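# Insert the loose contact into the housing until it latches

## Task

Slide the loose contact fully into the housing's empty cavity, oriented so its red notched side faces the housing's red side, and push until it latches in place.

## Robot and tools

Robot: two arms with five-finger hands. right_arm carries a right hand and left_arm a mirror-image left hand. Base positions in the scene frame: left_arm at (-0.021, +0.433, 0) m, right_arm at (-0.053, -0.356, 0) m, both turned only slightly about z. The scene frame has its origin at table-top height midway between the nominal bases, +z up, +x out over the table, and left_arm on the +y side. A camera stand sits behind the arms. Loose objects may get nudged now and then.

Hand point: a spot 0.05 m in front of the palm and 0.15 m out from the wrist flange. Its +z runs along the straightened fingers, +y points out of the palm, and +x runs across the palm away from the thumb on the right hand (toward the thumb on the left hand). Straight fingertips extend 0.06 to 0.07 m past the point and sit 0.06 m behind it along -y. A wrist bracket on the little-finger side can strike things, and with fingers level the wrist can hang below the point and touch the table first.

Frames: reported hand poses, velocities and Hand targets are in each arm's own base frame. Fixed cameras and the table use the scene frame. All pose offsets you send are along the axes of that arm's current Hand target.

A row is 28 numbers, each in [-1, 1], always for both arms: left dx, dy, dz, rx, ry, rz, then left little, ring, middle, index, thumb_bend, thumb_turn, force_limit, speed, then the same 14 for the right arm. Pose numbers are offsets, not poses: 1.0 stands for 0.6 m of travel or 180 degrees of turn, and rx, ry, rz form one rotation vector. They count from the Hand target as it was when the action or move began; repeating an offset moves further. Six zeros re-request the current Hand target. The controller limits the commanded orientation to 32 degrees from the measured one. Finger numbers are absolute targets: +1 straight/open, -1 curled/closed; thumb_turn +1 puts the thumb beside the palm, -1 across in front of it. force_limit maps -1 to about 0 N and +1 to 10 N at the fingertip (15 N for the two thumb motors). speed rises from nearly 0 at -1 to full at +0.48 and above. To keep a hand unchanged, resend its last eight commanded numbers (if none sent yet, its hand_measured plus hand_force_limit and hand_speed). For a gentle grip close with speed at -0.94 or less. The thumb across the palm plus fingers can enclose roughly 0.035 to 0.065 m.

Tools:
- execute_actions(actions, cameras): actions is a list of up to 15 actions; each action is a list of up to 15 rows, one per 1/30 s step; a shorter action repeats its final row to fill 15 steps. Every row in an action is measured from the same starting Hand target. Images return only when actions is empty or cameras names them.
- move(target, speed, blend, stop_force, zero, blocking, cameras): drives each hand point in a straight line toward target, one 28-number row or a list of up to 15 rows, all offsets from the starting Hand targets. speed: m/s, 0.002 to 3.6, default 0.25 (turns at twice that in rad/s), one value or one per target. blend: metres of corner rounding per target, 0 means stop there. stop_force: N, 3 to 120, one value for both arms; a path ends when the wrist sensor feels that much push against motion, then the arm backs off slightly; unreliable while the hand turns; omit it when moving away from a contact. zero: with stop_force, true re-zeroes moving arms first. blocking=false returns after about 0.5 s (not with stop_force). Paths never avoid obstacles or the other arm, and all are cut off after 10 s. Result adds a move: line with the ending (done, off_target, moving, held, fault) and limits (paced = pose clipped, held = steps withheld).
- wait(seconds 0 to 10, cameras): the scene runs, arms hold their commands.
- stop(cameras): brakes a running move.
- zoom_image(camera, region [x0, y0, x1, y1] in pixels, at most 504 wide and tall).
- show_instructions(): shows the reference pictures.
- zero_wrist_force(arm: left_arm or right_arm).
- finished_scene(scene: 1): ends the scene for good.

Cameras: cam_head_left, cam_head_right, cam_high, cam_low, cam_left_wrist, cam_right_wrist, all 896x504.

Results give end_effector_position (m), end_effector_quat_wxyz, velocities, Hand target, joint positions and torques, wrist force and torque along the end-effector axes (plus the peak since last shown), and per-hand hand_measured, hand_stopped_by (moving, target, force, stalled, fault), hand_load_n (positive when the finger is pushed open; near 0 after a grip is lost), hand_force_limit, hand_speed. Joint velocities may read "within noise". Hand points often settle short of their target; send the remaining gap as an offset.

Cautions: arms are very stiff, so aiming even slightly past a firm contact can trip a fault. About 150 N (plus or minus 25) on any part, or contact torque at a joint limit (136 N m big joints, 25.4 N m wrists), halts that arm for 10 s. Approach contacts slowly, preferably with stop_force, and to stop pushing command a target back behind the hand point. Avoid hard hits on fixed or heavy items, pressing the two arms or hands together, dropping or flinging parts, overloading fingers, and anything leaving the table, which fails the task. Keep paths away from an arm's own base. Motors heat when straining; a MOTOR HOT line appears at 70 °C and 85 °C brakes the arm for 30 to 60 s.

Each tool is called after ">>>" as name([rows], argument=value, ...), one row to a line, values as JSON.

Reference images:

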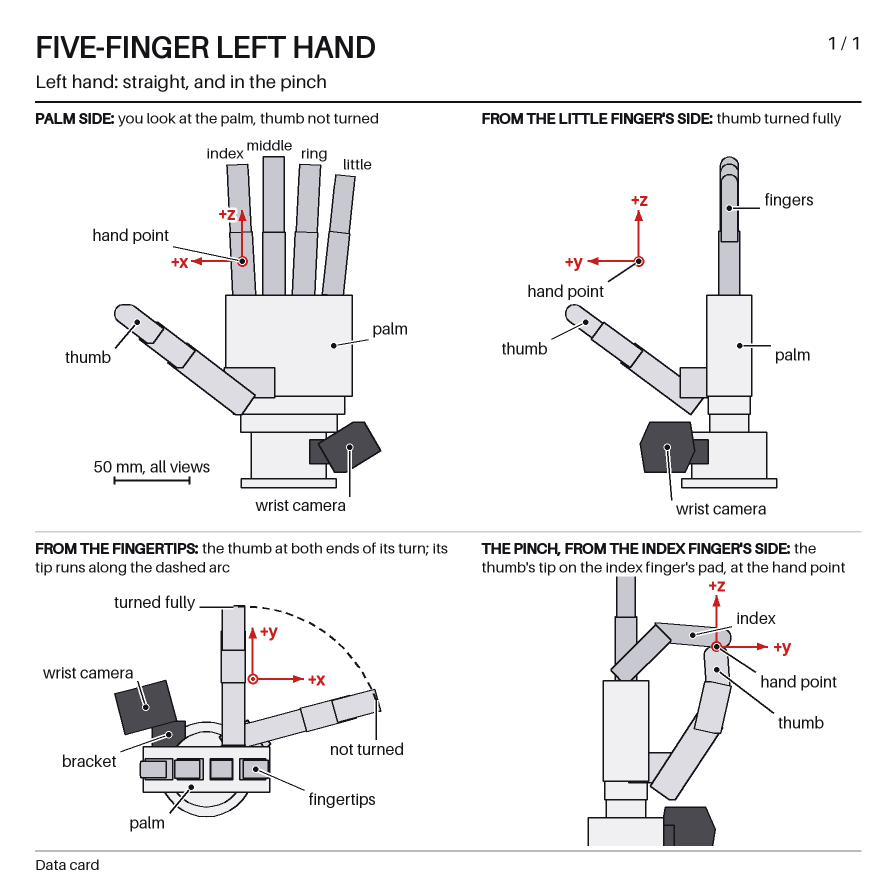

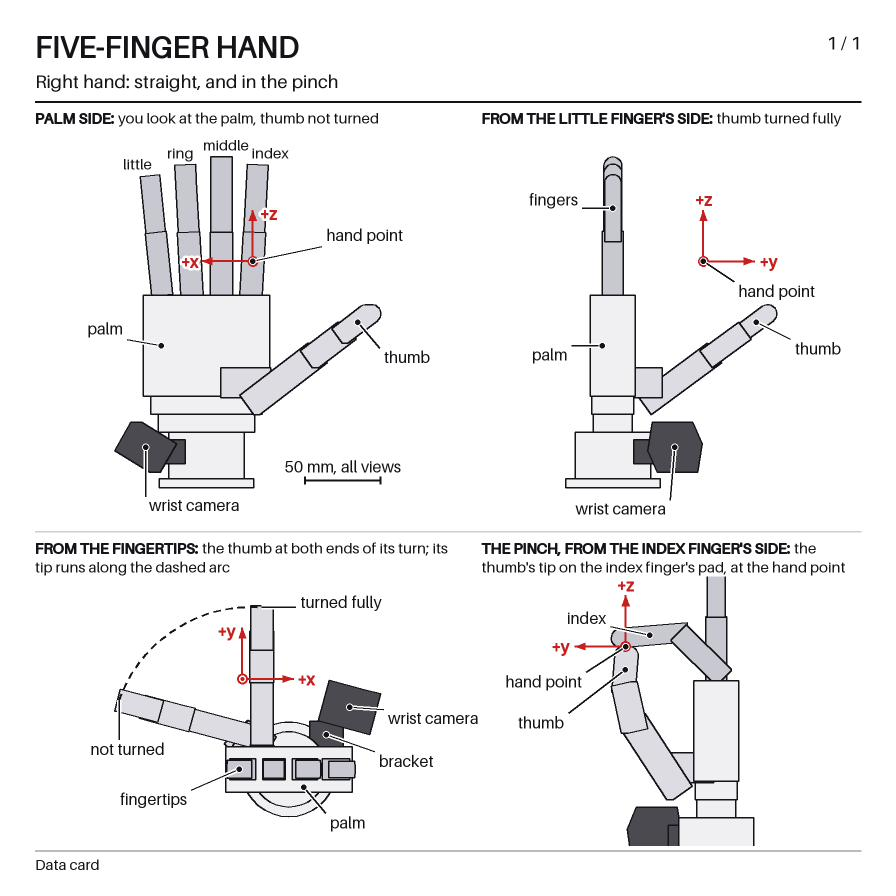

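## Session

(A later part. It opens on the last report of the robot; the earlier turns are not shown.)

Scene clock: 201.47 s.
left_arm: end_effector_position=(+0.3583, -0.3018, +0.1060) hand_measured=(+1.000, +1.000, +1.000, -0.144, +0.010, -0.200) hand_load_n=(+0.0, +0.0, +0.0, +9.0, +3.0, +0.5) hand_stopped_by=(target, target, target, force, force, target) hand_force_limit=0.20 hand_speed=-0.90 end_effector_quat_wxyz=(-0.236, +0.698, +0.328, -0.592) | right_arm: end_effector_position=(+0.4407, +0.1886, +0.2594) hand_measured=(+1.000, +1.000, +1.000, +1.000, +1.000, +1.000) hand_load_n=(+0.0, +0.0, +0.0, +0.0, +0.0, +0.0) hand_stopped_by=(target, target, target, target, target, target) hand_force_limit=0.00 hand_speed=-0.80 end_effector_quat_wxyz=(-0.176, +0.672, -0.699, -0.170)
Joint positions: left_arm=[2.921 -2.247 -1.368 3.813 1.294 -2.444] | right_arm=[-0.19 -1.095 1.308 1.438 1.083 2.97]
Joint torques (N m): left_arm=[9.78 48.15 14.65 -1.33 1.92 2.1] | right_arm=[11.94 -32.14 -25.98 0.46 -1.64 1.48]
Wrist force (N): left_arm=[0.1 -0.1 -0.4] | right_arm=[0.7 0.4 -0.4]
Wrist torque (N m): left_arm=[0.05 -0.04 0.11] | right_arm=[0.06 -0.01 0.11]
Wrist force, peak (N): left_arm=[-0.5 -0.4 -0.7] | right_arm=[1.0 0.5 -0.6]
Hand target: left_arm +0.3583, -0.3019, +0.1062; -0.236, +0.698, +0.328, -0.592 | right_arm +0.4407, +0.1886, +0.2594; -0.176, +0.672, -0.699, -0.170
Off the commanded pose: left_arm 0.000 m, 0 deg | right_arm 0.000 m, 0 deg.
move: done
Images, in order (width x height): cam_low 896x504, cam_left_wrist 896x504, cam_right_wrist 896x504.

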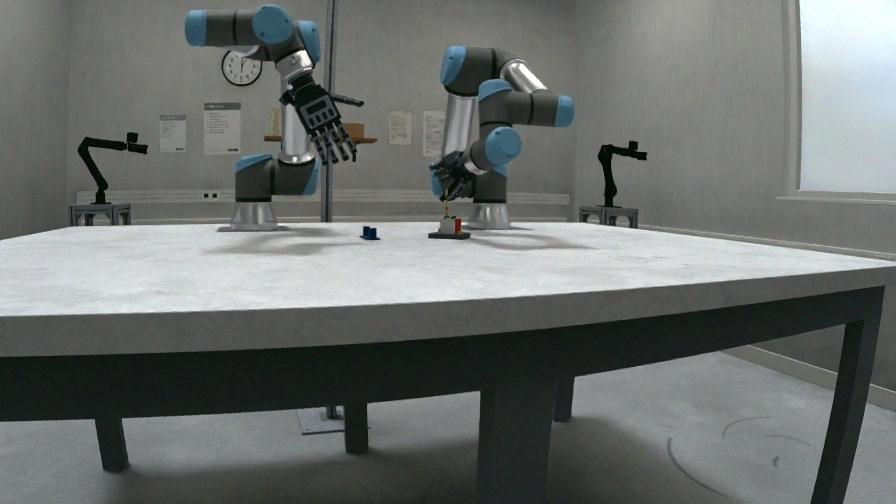

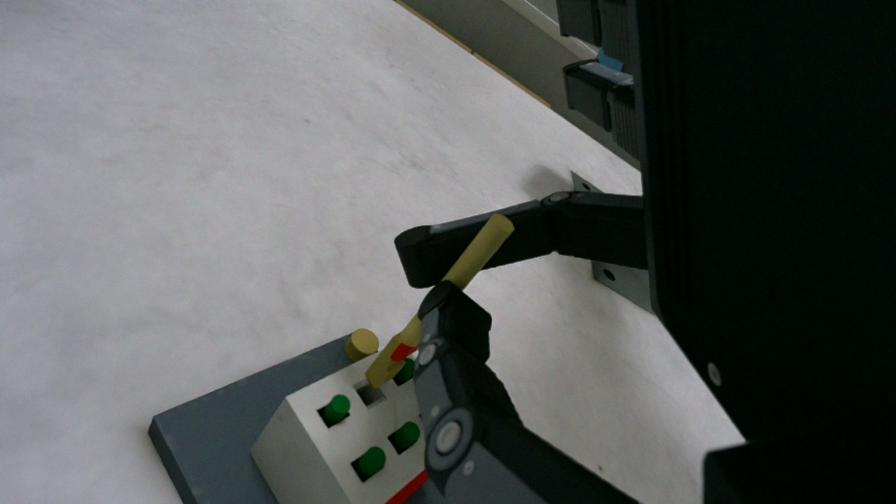

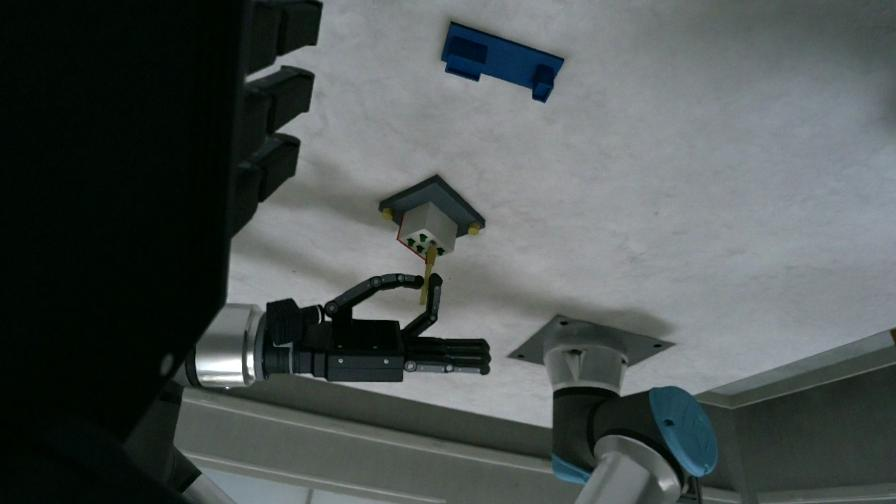

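>>> move(target=[0.0035,0.0041,-0.0015,0,0,0,1,1,1,-0.4,0.0,-0.2,0.2,-0.9, 0,0,0,0,0,0,1,1,1,1,1,1,0,-0.8], speed=0.02, cameras=["cam_left_wrist","cam_right_wrist","cam_low"])

>>> zoom_image(camera="cam_left_wrist", region=[345, 330, 425, 410])

>>> zoom_image(camera="cam_right_wrist", region=[415, 230, 455, 270])

>>> zoom_image(camera="cam_low", region=[430, 200, 470, 240])

Scene clock: 207.67 s.
left_arm: end_effector_position=(+0.3598, -0.3019, +0.1031) hand_measured=(+1.000, +1.000, +1.000, -0.144, +0.010, -0.200) hand_load_n=(+0.0, +0.0, +0.0, +8.5, +3.0, +0.5) hand_stopped_by=(target, target, target, force, force, target) hand_force_limit=0.20 hand_speed=-0.90 end_effector_quat_wxyz=(-0.236, +0.698, +0.328, -0.592) | right_arm: end_effector_position=(+0.4407, +0.1886, +0.2594) hand_measured=(+1.000, +1.000, +1.000, +1.000, +1.000, +1.000) hand_load_n=(+0.0, +0.0, +0.0, +0.0, -0.5, +0.0) hand_stopped_by=(target, target, target, target, target, target) hand_force_limit=0.00 hand_speed=-0.80 end_effector_quat_wxyz=(-0.176, +0.672, -0.699, -0.170)
Joint positions: left_arm=[2.921 -2.254 -1.365 3.817 1.295 -2.444] | right_arm=[-0.19 -1.095 1.308 1.438 1.083 2.97]
Joint torques (N m): left_arm=[12.66 48.41 24.49 0.63 2.32 2.26] | right_arm=[13.41 -32.17 -25.33 0.44 -1.15 1.58]
Wrist force (N): left_arm=[-0.1 0.1 -0.3] | right_arm=[0.6 0.3 -0.3]
Wrist torque (N m): left_arm=[0.08 -0.01 0.08] | right_arm=[0.04 -0.01 0.10]
Wrist force, peak (N): left_arm=[-0.2 -0.1 -0.8] | right_arm=[1.0 0.6 -0.4]
Hand target: left_arm +0.3598, -0.3019, +0.1032; -0.236, +0.698, +0.328, -0.592 | right_arm +0.4407, +0.1886, +0.2594; -0.176, +0.672, -0.699, -0.170
Off the commanded pose: left_arm 0.000 m, 0 deg | right_arm 0.000 m, 0 deg.
move: done
Images, in order (width x height): cam_low 896x504, cam_left_wrist 896x504, cam_right_wrist 896x504.

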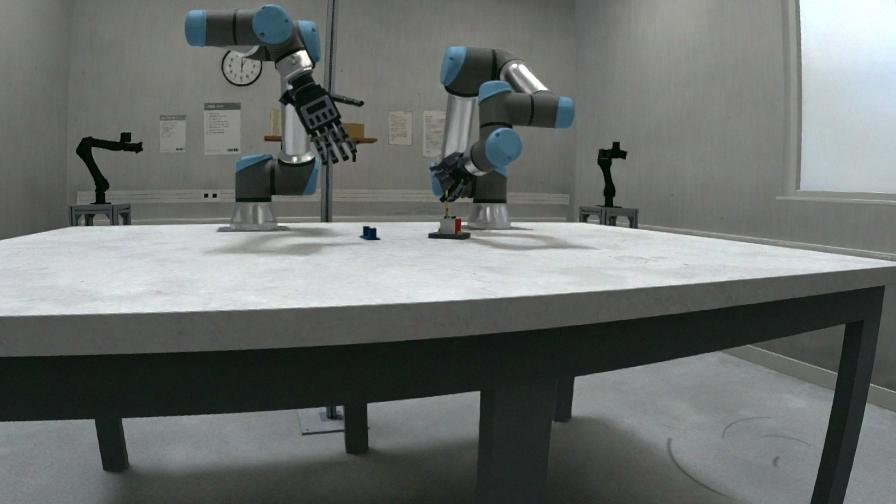

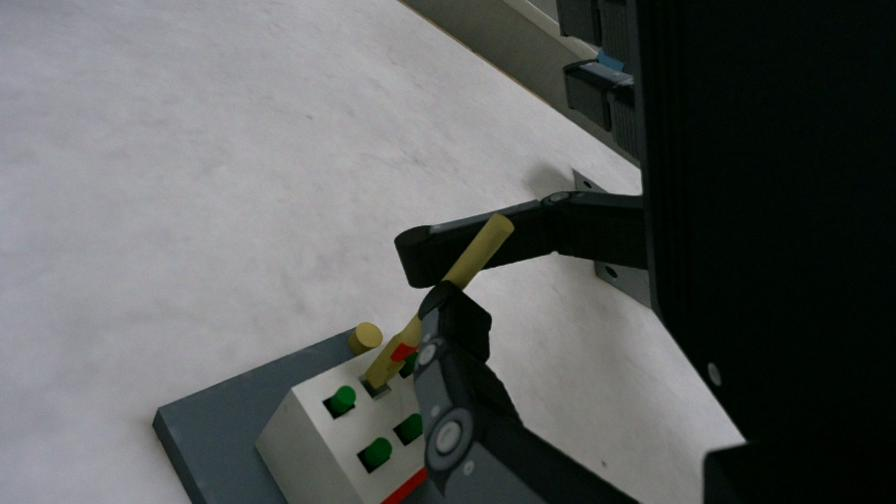

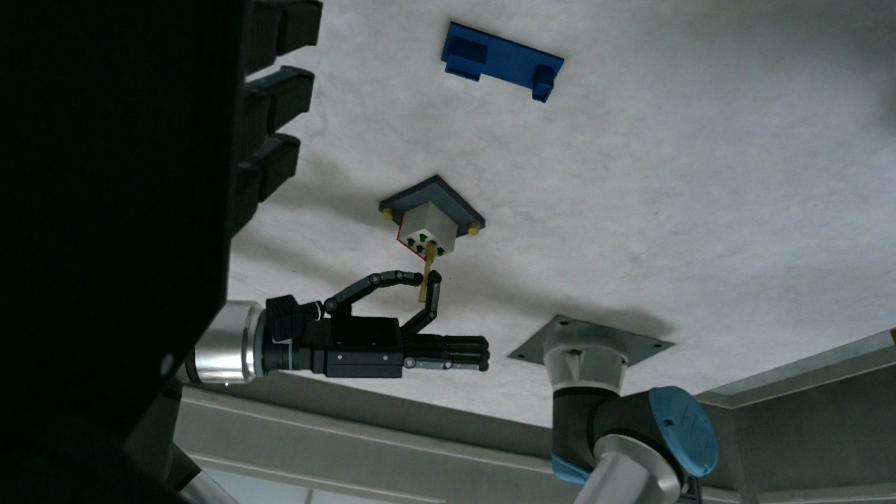

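Scaled by 6.300.

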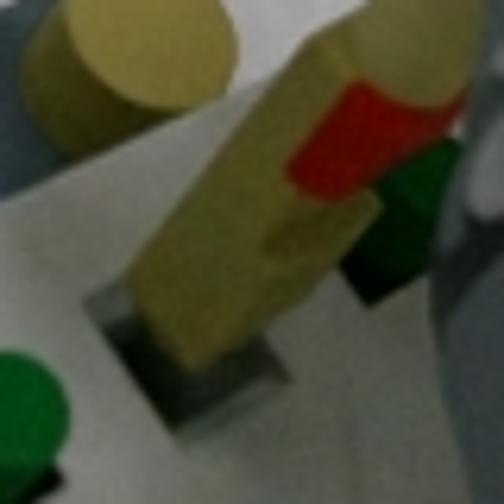

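Scaled by 12.600.

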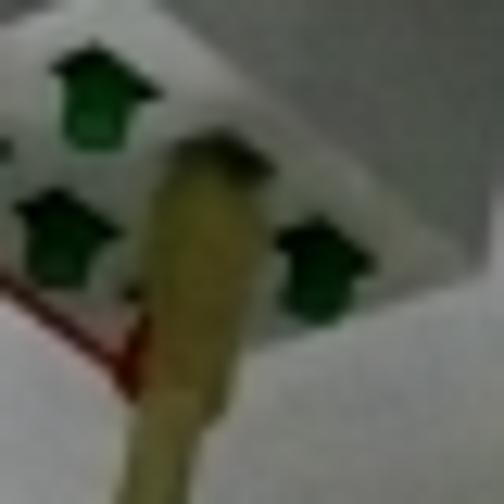

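Scaled by 12.600.

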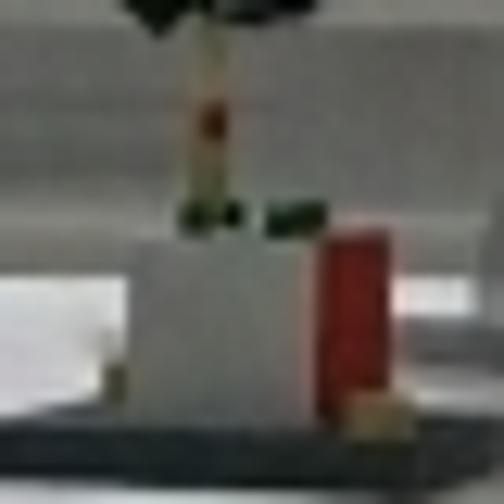

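>>> move(target=[0.0078,0.0084,0.0022,0,0,0,1,1,1,-0.4,0.0,-0.2,0.2,-0.9, 0,0,0,0,0,0,1,1,1,1,1,1,0,-0.8], speed=0.01, stop_force=4, cameras=["cam_left_wrist","cam_right_wrist","cam_low"])

>>> zoom_image(camera="cam_left_wrist", region=[345, 330, 425, 410])

>>> zoom_image(camera="cam_right_wrist", region=[410, 230, 460, 310])

>>> zoom_image(camera="cam_low", region=[430, 190, 480, 240])

Scene clock: 211.40 s.
left_arm: end_effector_position=(+0.3598, -0.3019, +0.0962) hand_measured=(+1.000, +1.000, +1.000, -0.144, +0.010, -0.200) hand_load_n=(+0.0, +0.0, +0.0, +8.5, +3.0, +0.5) hand_stopped_by=(target, target, target, force, force, target) hand_force_limit=0.20 hand_speed=-0.90 end_effector_quat_wxyz=(-0.236, +0.698, +0.328, -0.592) | right_arm: end_effector_position=(+0.4407, +0.1886, +0.2594) hand_measured=(+1.000, +1.000, +1.000, +1.000, +1.000, +1.000) hand_load_n=(+0.0, +0.0, +0.0, -0.5, +0.0, +0.0) hand_stopped_by=(target, target, target, target, target, target) hand_force_limit=0.00 hand_speed=-0.80 end_effector_quat_wxyz=(-0.176, +0.672, -0.699, -0.170)
Joint positions: left_arm=[2.921 -2.261 -1.371 3.831 1.295 -2.444] | right_arm=[-0.19 -1.095 1.308 1.438 1.083 2.97]
Joint torques (N m): left_arm=[-2.89 54.59 24.26 -3.29 -2.51 1.45] | right_arm=[12.19 -33.27 -25.61 0.36 -1.01 1.57]
Wrist force (N): left_arm=[-0.1 -0.1 -0.4] | right_arm=[0.5 0.3 -0.3]
Wrist torque (N m): left_arm=[0.08 -0.03 0.08] | right_arm=[0.03 0.00 0.10]
Wrist force, peak (N): left_arm=[0.0 0.1 -0.8] | right_arm=[0.8 0.7 -0.5]
Hand target: left_arm +0.3598, -0.3019, +0.0962; -0.236, +0.698, +0.328, -0.592 | right_arm +0.4407, +0.1886, +0.2594; -0.176, +0.672, -0.699, -0.170
Off the commanded pose: left_arm 0.000 m, 0 deg | right_arm 0.000 m, 0 deg.
move: done
Images, in order (width x height): cam_low 896x504, cam_left_wrist 896x504, cam_right_wrist 896x504.

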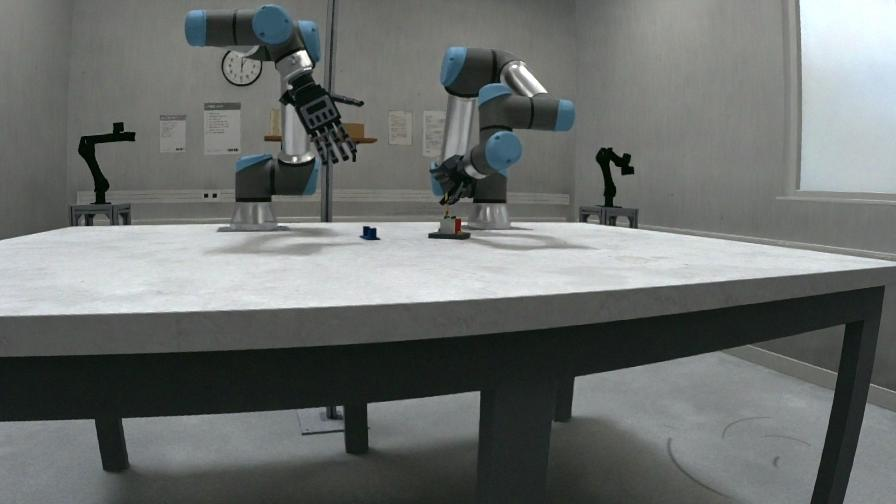

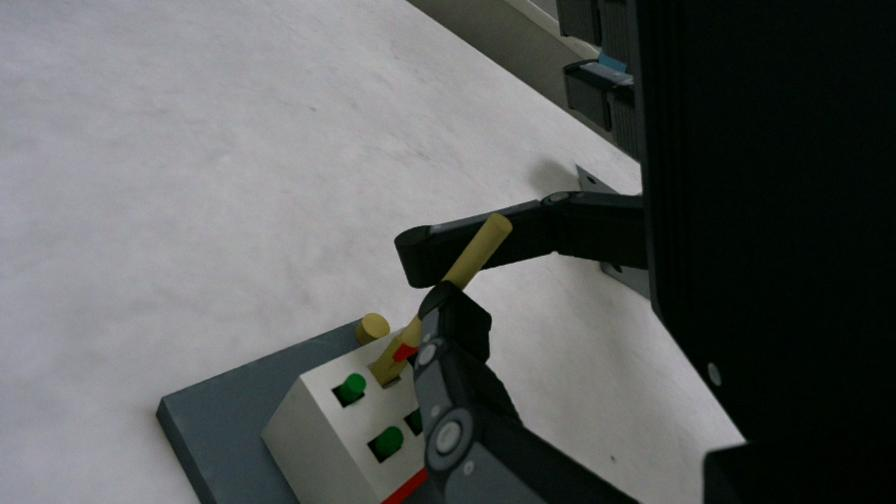

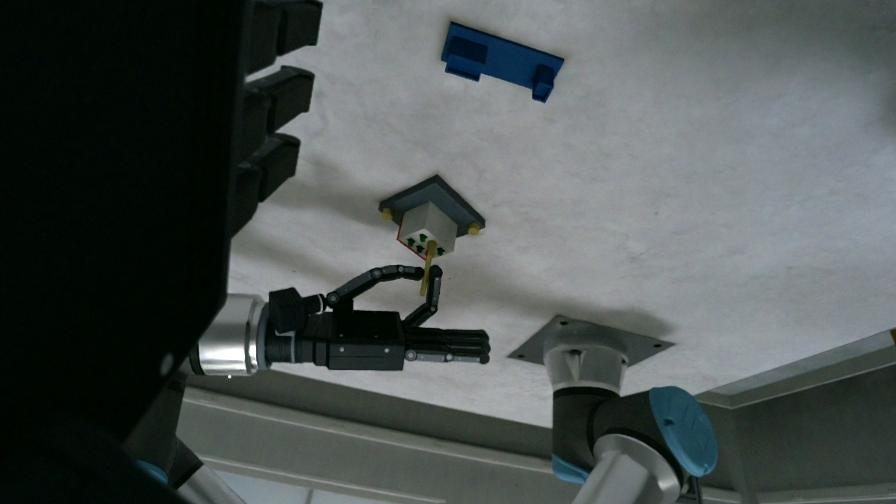

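Scaled by 6.300.

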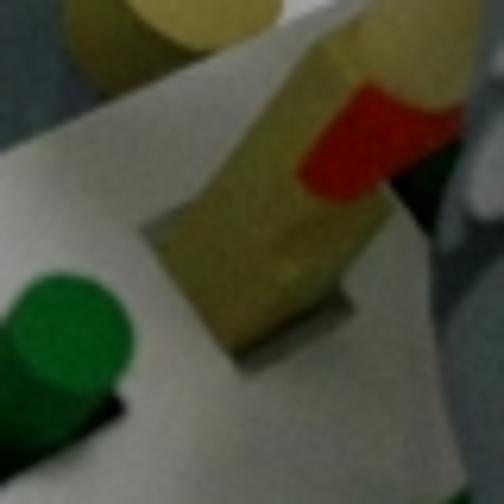

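Scaled by 6.300.

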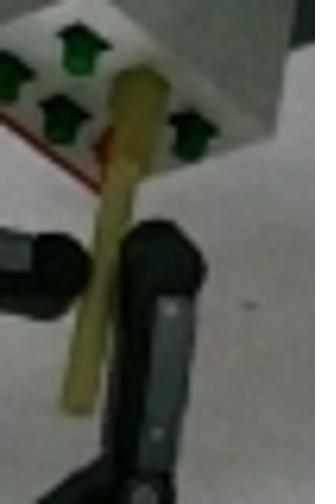

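Scaled by 10.080.

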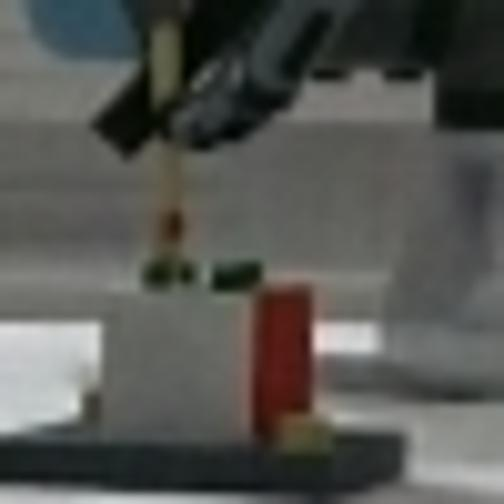

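>>> move(target=[0.009,0.0096,0.0025,0,0,0,1,1,1,-0.4,0.0,-0.2,0.2,-0.9, 0,0,0,0,0,0,1,1,1,1,1,1,0,-0.8], speed=0.01, stop_force=4, cameras=["cam_left_wrist","cam_right_wrist","cam_low"])

>>> zoom_image(camera="cam_left_wrist", region=[345, 310, 435, 400])

>>> zoom_image(camera="cam_right_wrist", region=[410, 230, 460, 310])

>>> zoom_image(camera="cam_low", region=[430, 190, 480, 240])

Scene clock: 214.27 s.
left_arm: end_effector_position=(+0.3598, -0.3019, +0.0881) hand_measured=(+1.000, +1.000, +1.000, -0.144, +0.010, -0.200) hand_load_n=(+0.0, +0.0, +0.0, +8.5, +3.0, +0.0) hand_stopped_by=(target, target, target, force, force, target) hand_force_limit=0.20 hand_speed=-0.90 end_effector_quat_wxyz=(-0.236, +0.698, +0.328, -0.592) | right_arm: end_effector_position=(+0.4407, +0.1886, +0.2594) hand_measured=(+1.000, +1.000, +1.000, +1.000, +1.000, +1.000) hand_load_n=(+0.0, +0.0, +0.0, +0.0, +0.0, +0.0) hand_stopped_by=(target, target, target, target, target, target) hand_force_limit=0.00 hand_speed=-0.80 end_effector_quat_wxyz=(-0.176, +0.672, -0.699, -0.170)
Joint positions: left_arm=[2.921 -2.271 -1.378 3.847 1.295 -2.444] | right_arm=[-0.19 -1.095 1.308 1.438 1.083 2.97]
Joint torques (N m): left_arm=[-2.05 55.7 24.45 -3.11 0.12 0.37] | right_arm=[11.79 -31.58 -25.98 0.25 -0.83 1.37]
Wrist force (N): left_arm=[-0.1 -0.5 -0.5] | right_arm=[0.5 0.2 -0.4]
Wrist torque (N m): left_arm=[0.07 -0.05 0.10] | right_arm=[0.03 0.01 0.09]
Wrist force, peak (N): left_arm=[-0.3 -0.6 -0.7] | right_arm=[1.0 0.3 -0.7]
Hand target: left_arm +0.3598, -0.3019, +0.0881; -0.236, +0.698, +0.328, -0.592 | right_arm +0.4407, +0.1886, +0.2594; -0.176, +0.672, -0.699, -0.170
Off the commanded pose: left_arm 0.000 m, 0 deg | right_arm 0.000 m, 0 deg.
move: done
Images, in order (width x height): cam_low 896x504, cam_left_wrist 896x504, cam_right_wrist 896x504.

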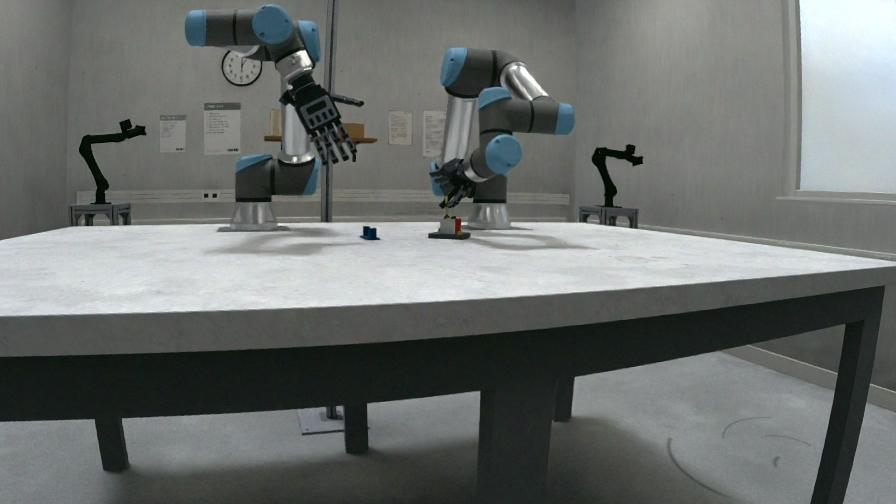

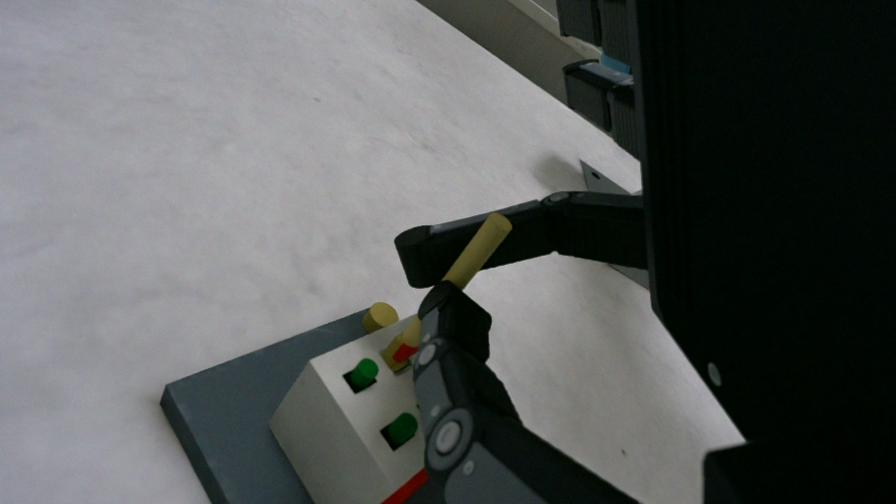

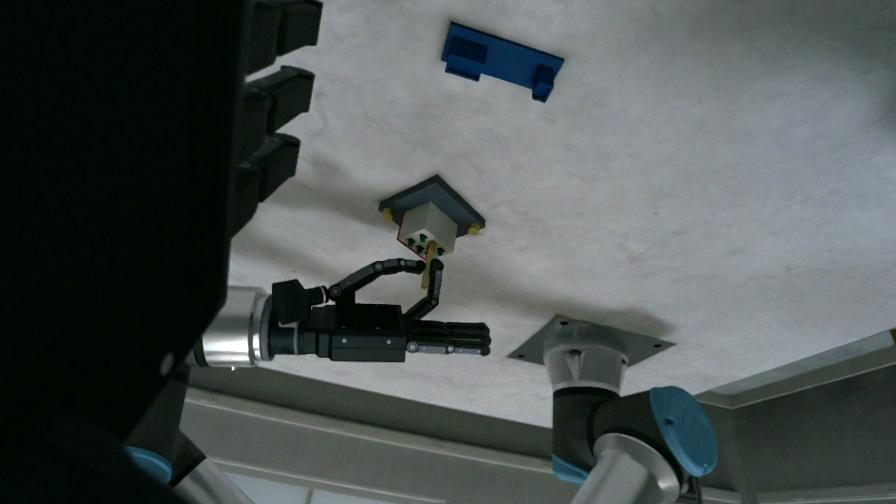

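Scaled by 5.600.

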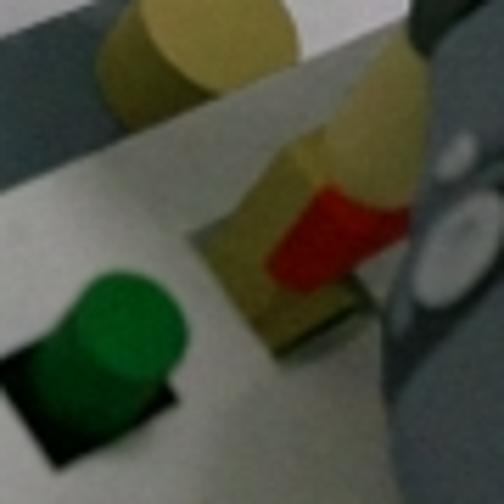

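Scaled by 6.300.

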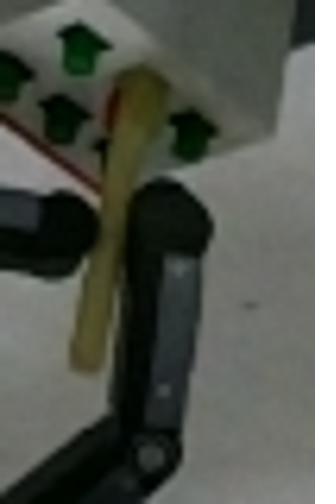

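Scaled by 10.080.

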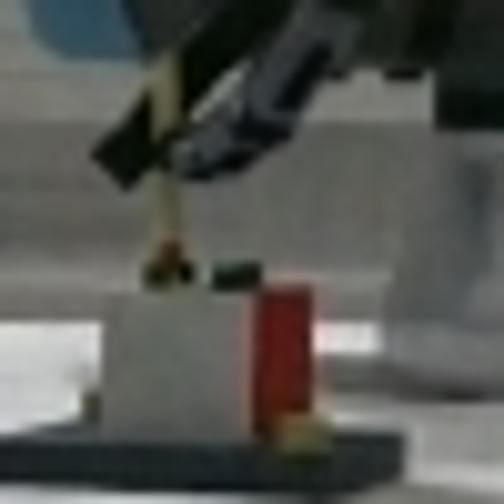

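>>> move(target=[0.009,0.0096,0.0025,0,0,0,1,1,1,-0.4,0.0,-0.2,0.2,-0.9, 0,0,0,0,0,0,1,1,1,1,1,1,0,-0.8], speed=0.012, stop_force=5, cameras=["cam_left_wrist","cam_right_wrist","cam_low"])

>>> zoom_image(camera="cam_left_wrist", region=[345, 290, 435, 380])

>>> zoom_image(camera="cam_right_wrist", region=[400, 230, 460, 310])

>>> zoom_image(camera="cam_low", region=[430, 190, 480, 240])

Scene clock: 217.50 s.
left_arm: end_effector_position=(+0.3598, -0.3019, +0.0801) hand_measured=(+1.000, +1.000, +1.000, -0.144, +0.010, -0.200) hand_load_n=(+0.0, +0.0, +0.0, +9.0, +0.5, +1.0) hand_stopped_by=(target, target, target, force, force, target) hand_force_limit=0.20 hand_speed=-0.90 end_effector_quat_wxyz=(-0.236, +0.698, +0.328, -0.592) | right_arm: end_effector_position=(+0.4407, +0.1886, +0.2594) hand_measured=(+1.000, +1.000, +1.000, +1.000, +1.000, +1.000) hand_load_n=(+0.0, +0.0, +0.0, +0.0, +0.0, +0.0) hand_stopped_by=(target, target, target, target, target, target) hand_force_limit=0.00 hand_speed=-0.80 end_effector_quat_wxyz=(-0.176, +0.672, -0.699, -0.170)
Joint positions: left_arm=[2.921 -2.28 -1.385 3.863 1.295 -2.444] | right_arm=[-0.19 -1.095 1.308 1.438 1.083 2.97]
Joint torques (N m): left_arm=[12.51 55.16 25.02 -2.06 1.67 0.41] | right_arm=[11.47 -31.75 -25.14 0.38 -0.62 1.68]
Wrist force (N): left_arm=[-1.8 -3.8 0.4] | right_arm=[0.9 0.5 -0.3]
Wrist torque (N m): left_arm=[0.08 -0.02 0.05] | right_arm=[0.06 -0.06 0.13]
Wrist force, peak (N): left_arm=[-1.9 -3.9 0.2] | right_arm=[0.8 0.4 -0.9]
Hand target: left_arm +0.3598, -0.3019, +0.0801; -0.236, +0.698, +0.328, -0.592 | right_arm +0.4407, +0.1886, +0.2594; -0.176, +0.672, -0.699, -0.170
Off the commanded pose: left_arm 0.000 m, 0 deg | right_arm 0.000 m, 0 deg.
move: done
Images, in order (width x height): cam_low 896x504, cam_left_wrist 896x504, cam_right_wrist 896x504.

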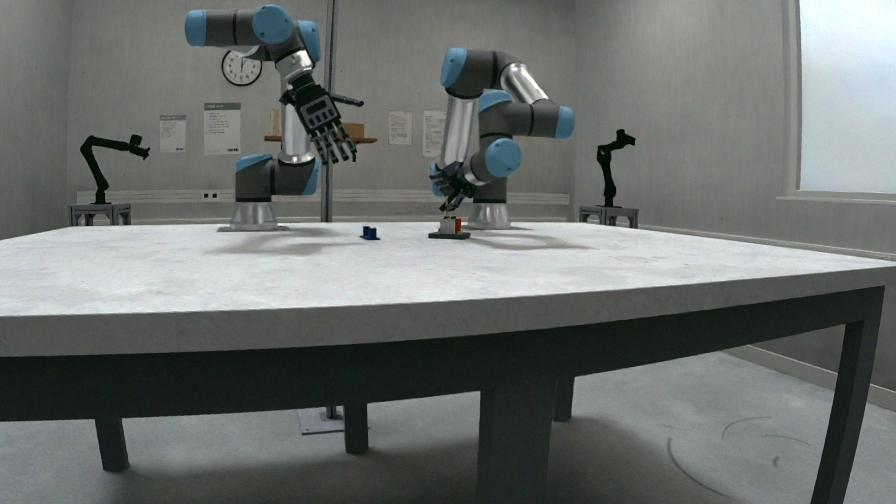

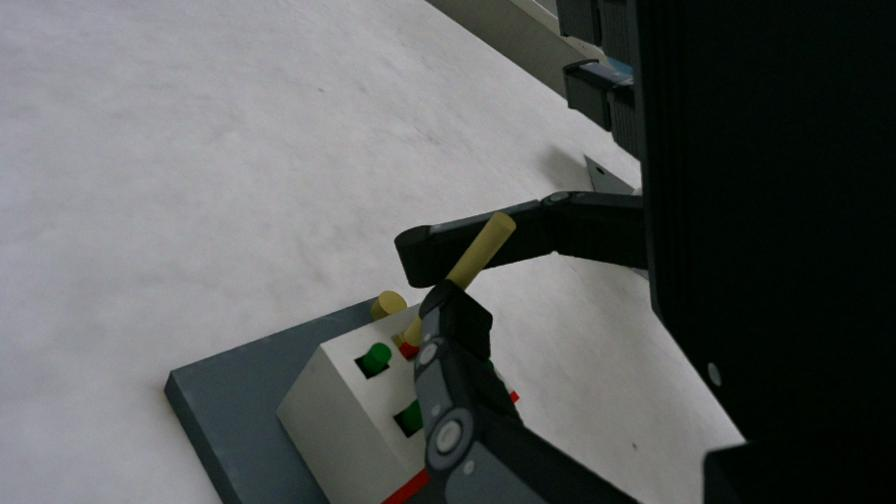

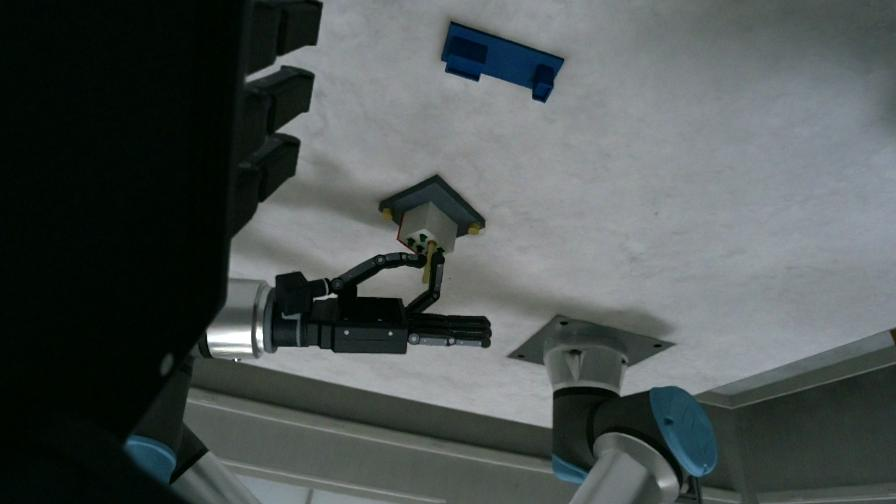

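Scaled by 5.600.

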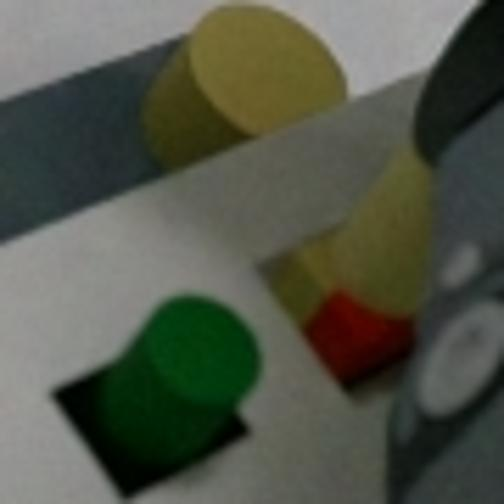

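Scaled by 6.300.

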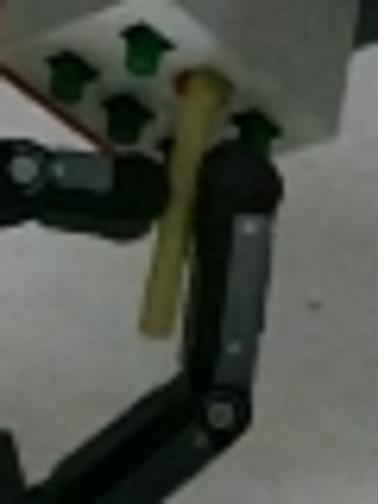

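Scaled by 10.080.

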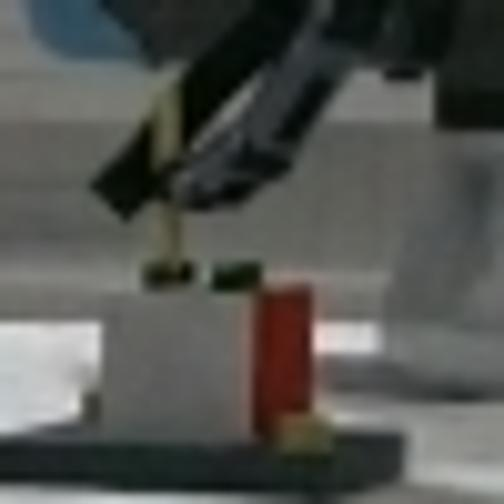

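>>> move(target=[0.0045,0.0048,0.0013,0,0,0,1,1,1,-0.4,0.0,-0.2,0.2,-0.9, 0,0,0,0,0,0,1,1,1,1,1,1,0,-0.8], speed=0.01, stop_force=10, cameras=["cam_left_wrist","cam_right_wrist","cam_low"])

>>> zoom_image(camera="cam_left_wrist", region=[345, 290, 435, 380])

>>> zoom_image(camera="cam_right_wrist", region=[400, 220, 460, 300])

Scene clock: 220.30 s.
left_arm: end_effector_position=(+0.3598, -0.3019, +0.0761) hand_measured=(+1.000, +1.000, +1.000, -0.144, +0.010, -0.200) hand_load_n=(+0.0, +0.0, +0.0, +6.0, +0.5, +0.0) hand_stopped_by=(target, target, target, force, force, target) hand_force_limit=0.20 hand_speed=-0.90 end_effector_quat_wxyz=(-0.236, +0.698, +0.328, -0.592) | right_arm: end_effector_position=(+0.4407, +0.1886, +0.2594) hand_measured=(+1.000, +1.000, +1.000, +1.000, +1.000, +1.000) hand_load_n=(+0.0, +0.0, +0.0, +0.0, +0.0, +0.0) hand_stopped_by=(target, target, target, target, target, target) hand_force_limit=0.00 hand_speed=-0.80 end_effector_quat_wxyz=(-0.176, +0.672, -0.699, -0.170)
Joint positions: left_arm=[2.921 -2.285 -1.388 3.871 1.295 -2.444] | right_arm=[-0.19 -1.095 1.308 1.438 1.083 2.97]
Joint torques (N m): left_arm=[9.67 52.65 20.9 -1.97 0.3 0.95] | right_arm=[11.41 -32.1 -25.32 0.22 -0.47 1.58]
Wrist force (N): left_arm=[-2.4 -2.2 -1.8] | right_arm=[0.6 0.5 -0.3]
Wrist torque (N m): left_arm=[0.15 -0.03 0.05] | right_arm=[0.06 -0.01 0.11]
Wrist force, peak (N): left_arm=[-2.0 -3.8 0.3] | right_arm=[0.8 0.8 -0.4]
Hand target: left_arm +0.3598, -0.3019, +0.0761; -0.236, +0.698, +0.328, -0.592 | right_arm +0.4407, +0.1886, +0.2594; -0.176, +0.672, -0.699, -0.170
Off the commanded pose: left_arm 0.000 m, 0 deg | right_arm 0.000 m, 0 deg.
move: done
Images, in order (width x height): cam_low 896x504, cam_left_wrist 896x504, cam_right_wrist 896x504.

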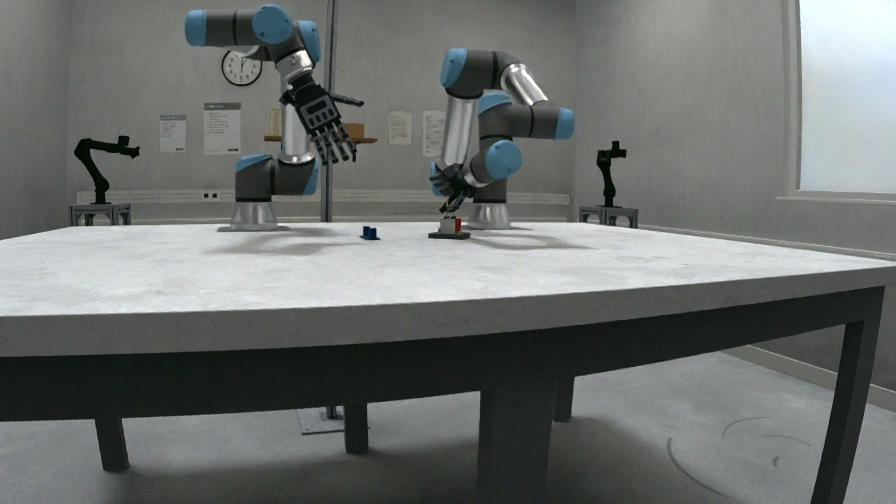

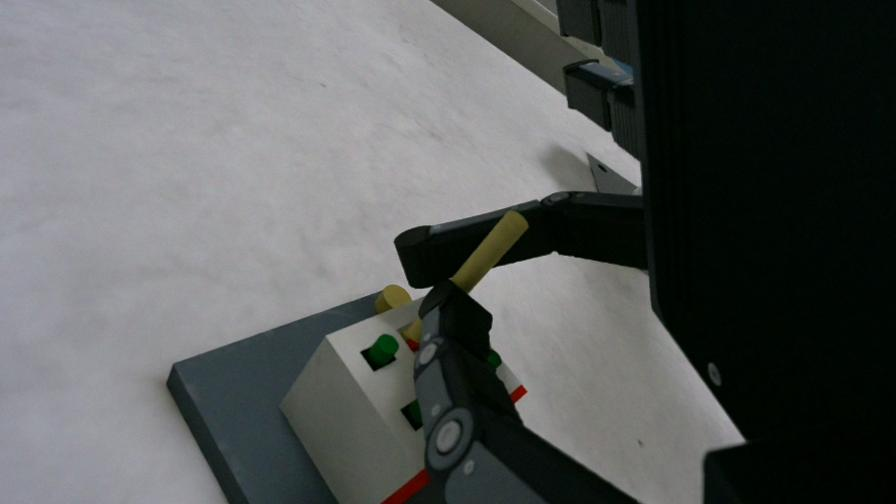

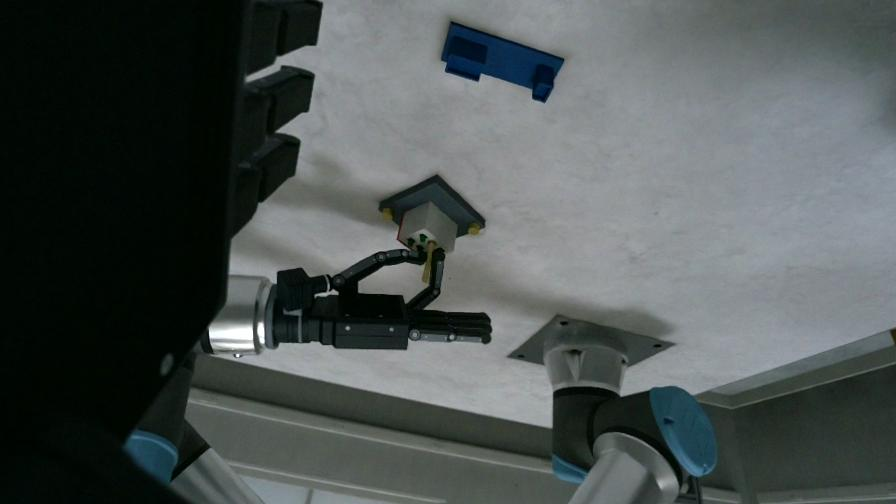

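Scaled by 5.600.

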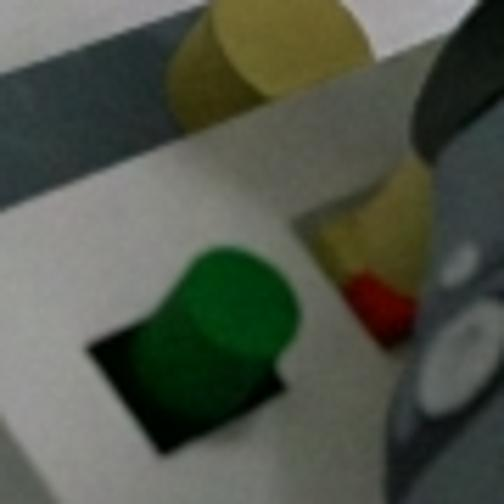

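Scaled by 6.300.

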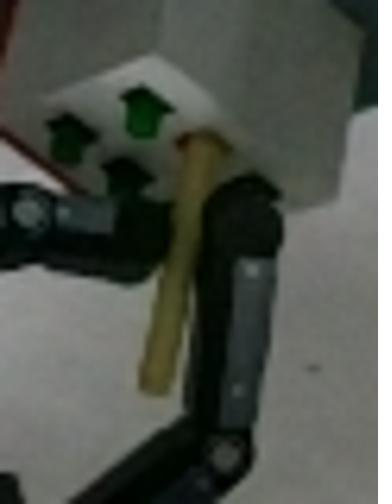

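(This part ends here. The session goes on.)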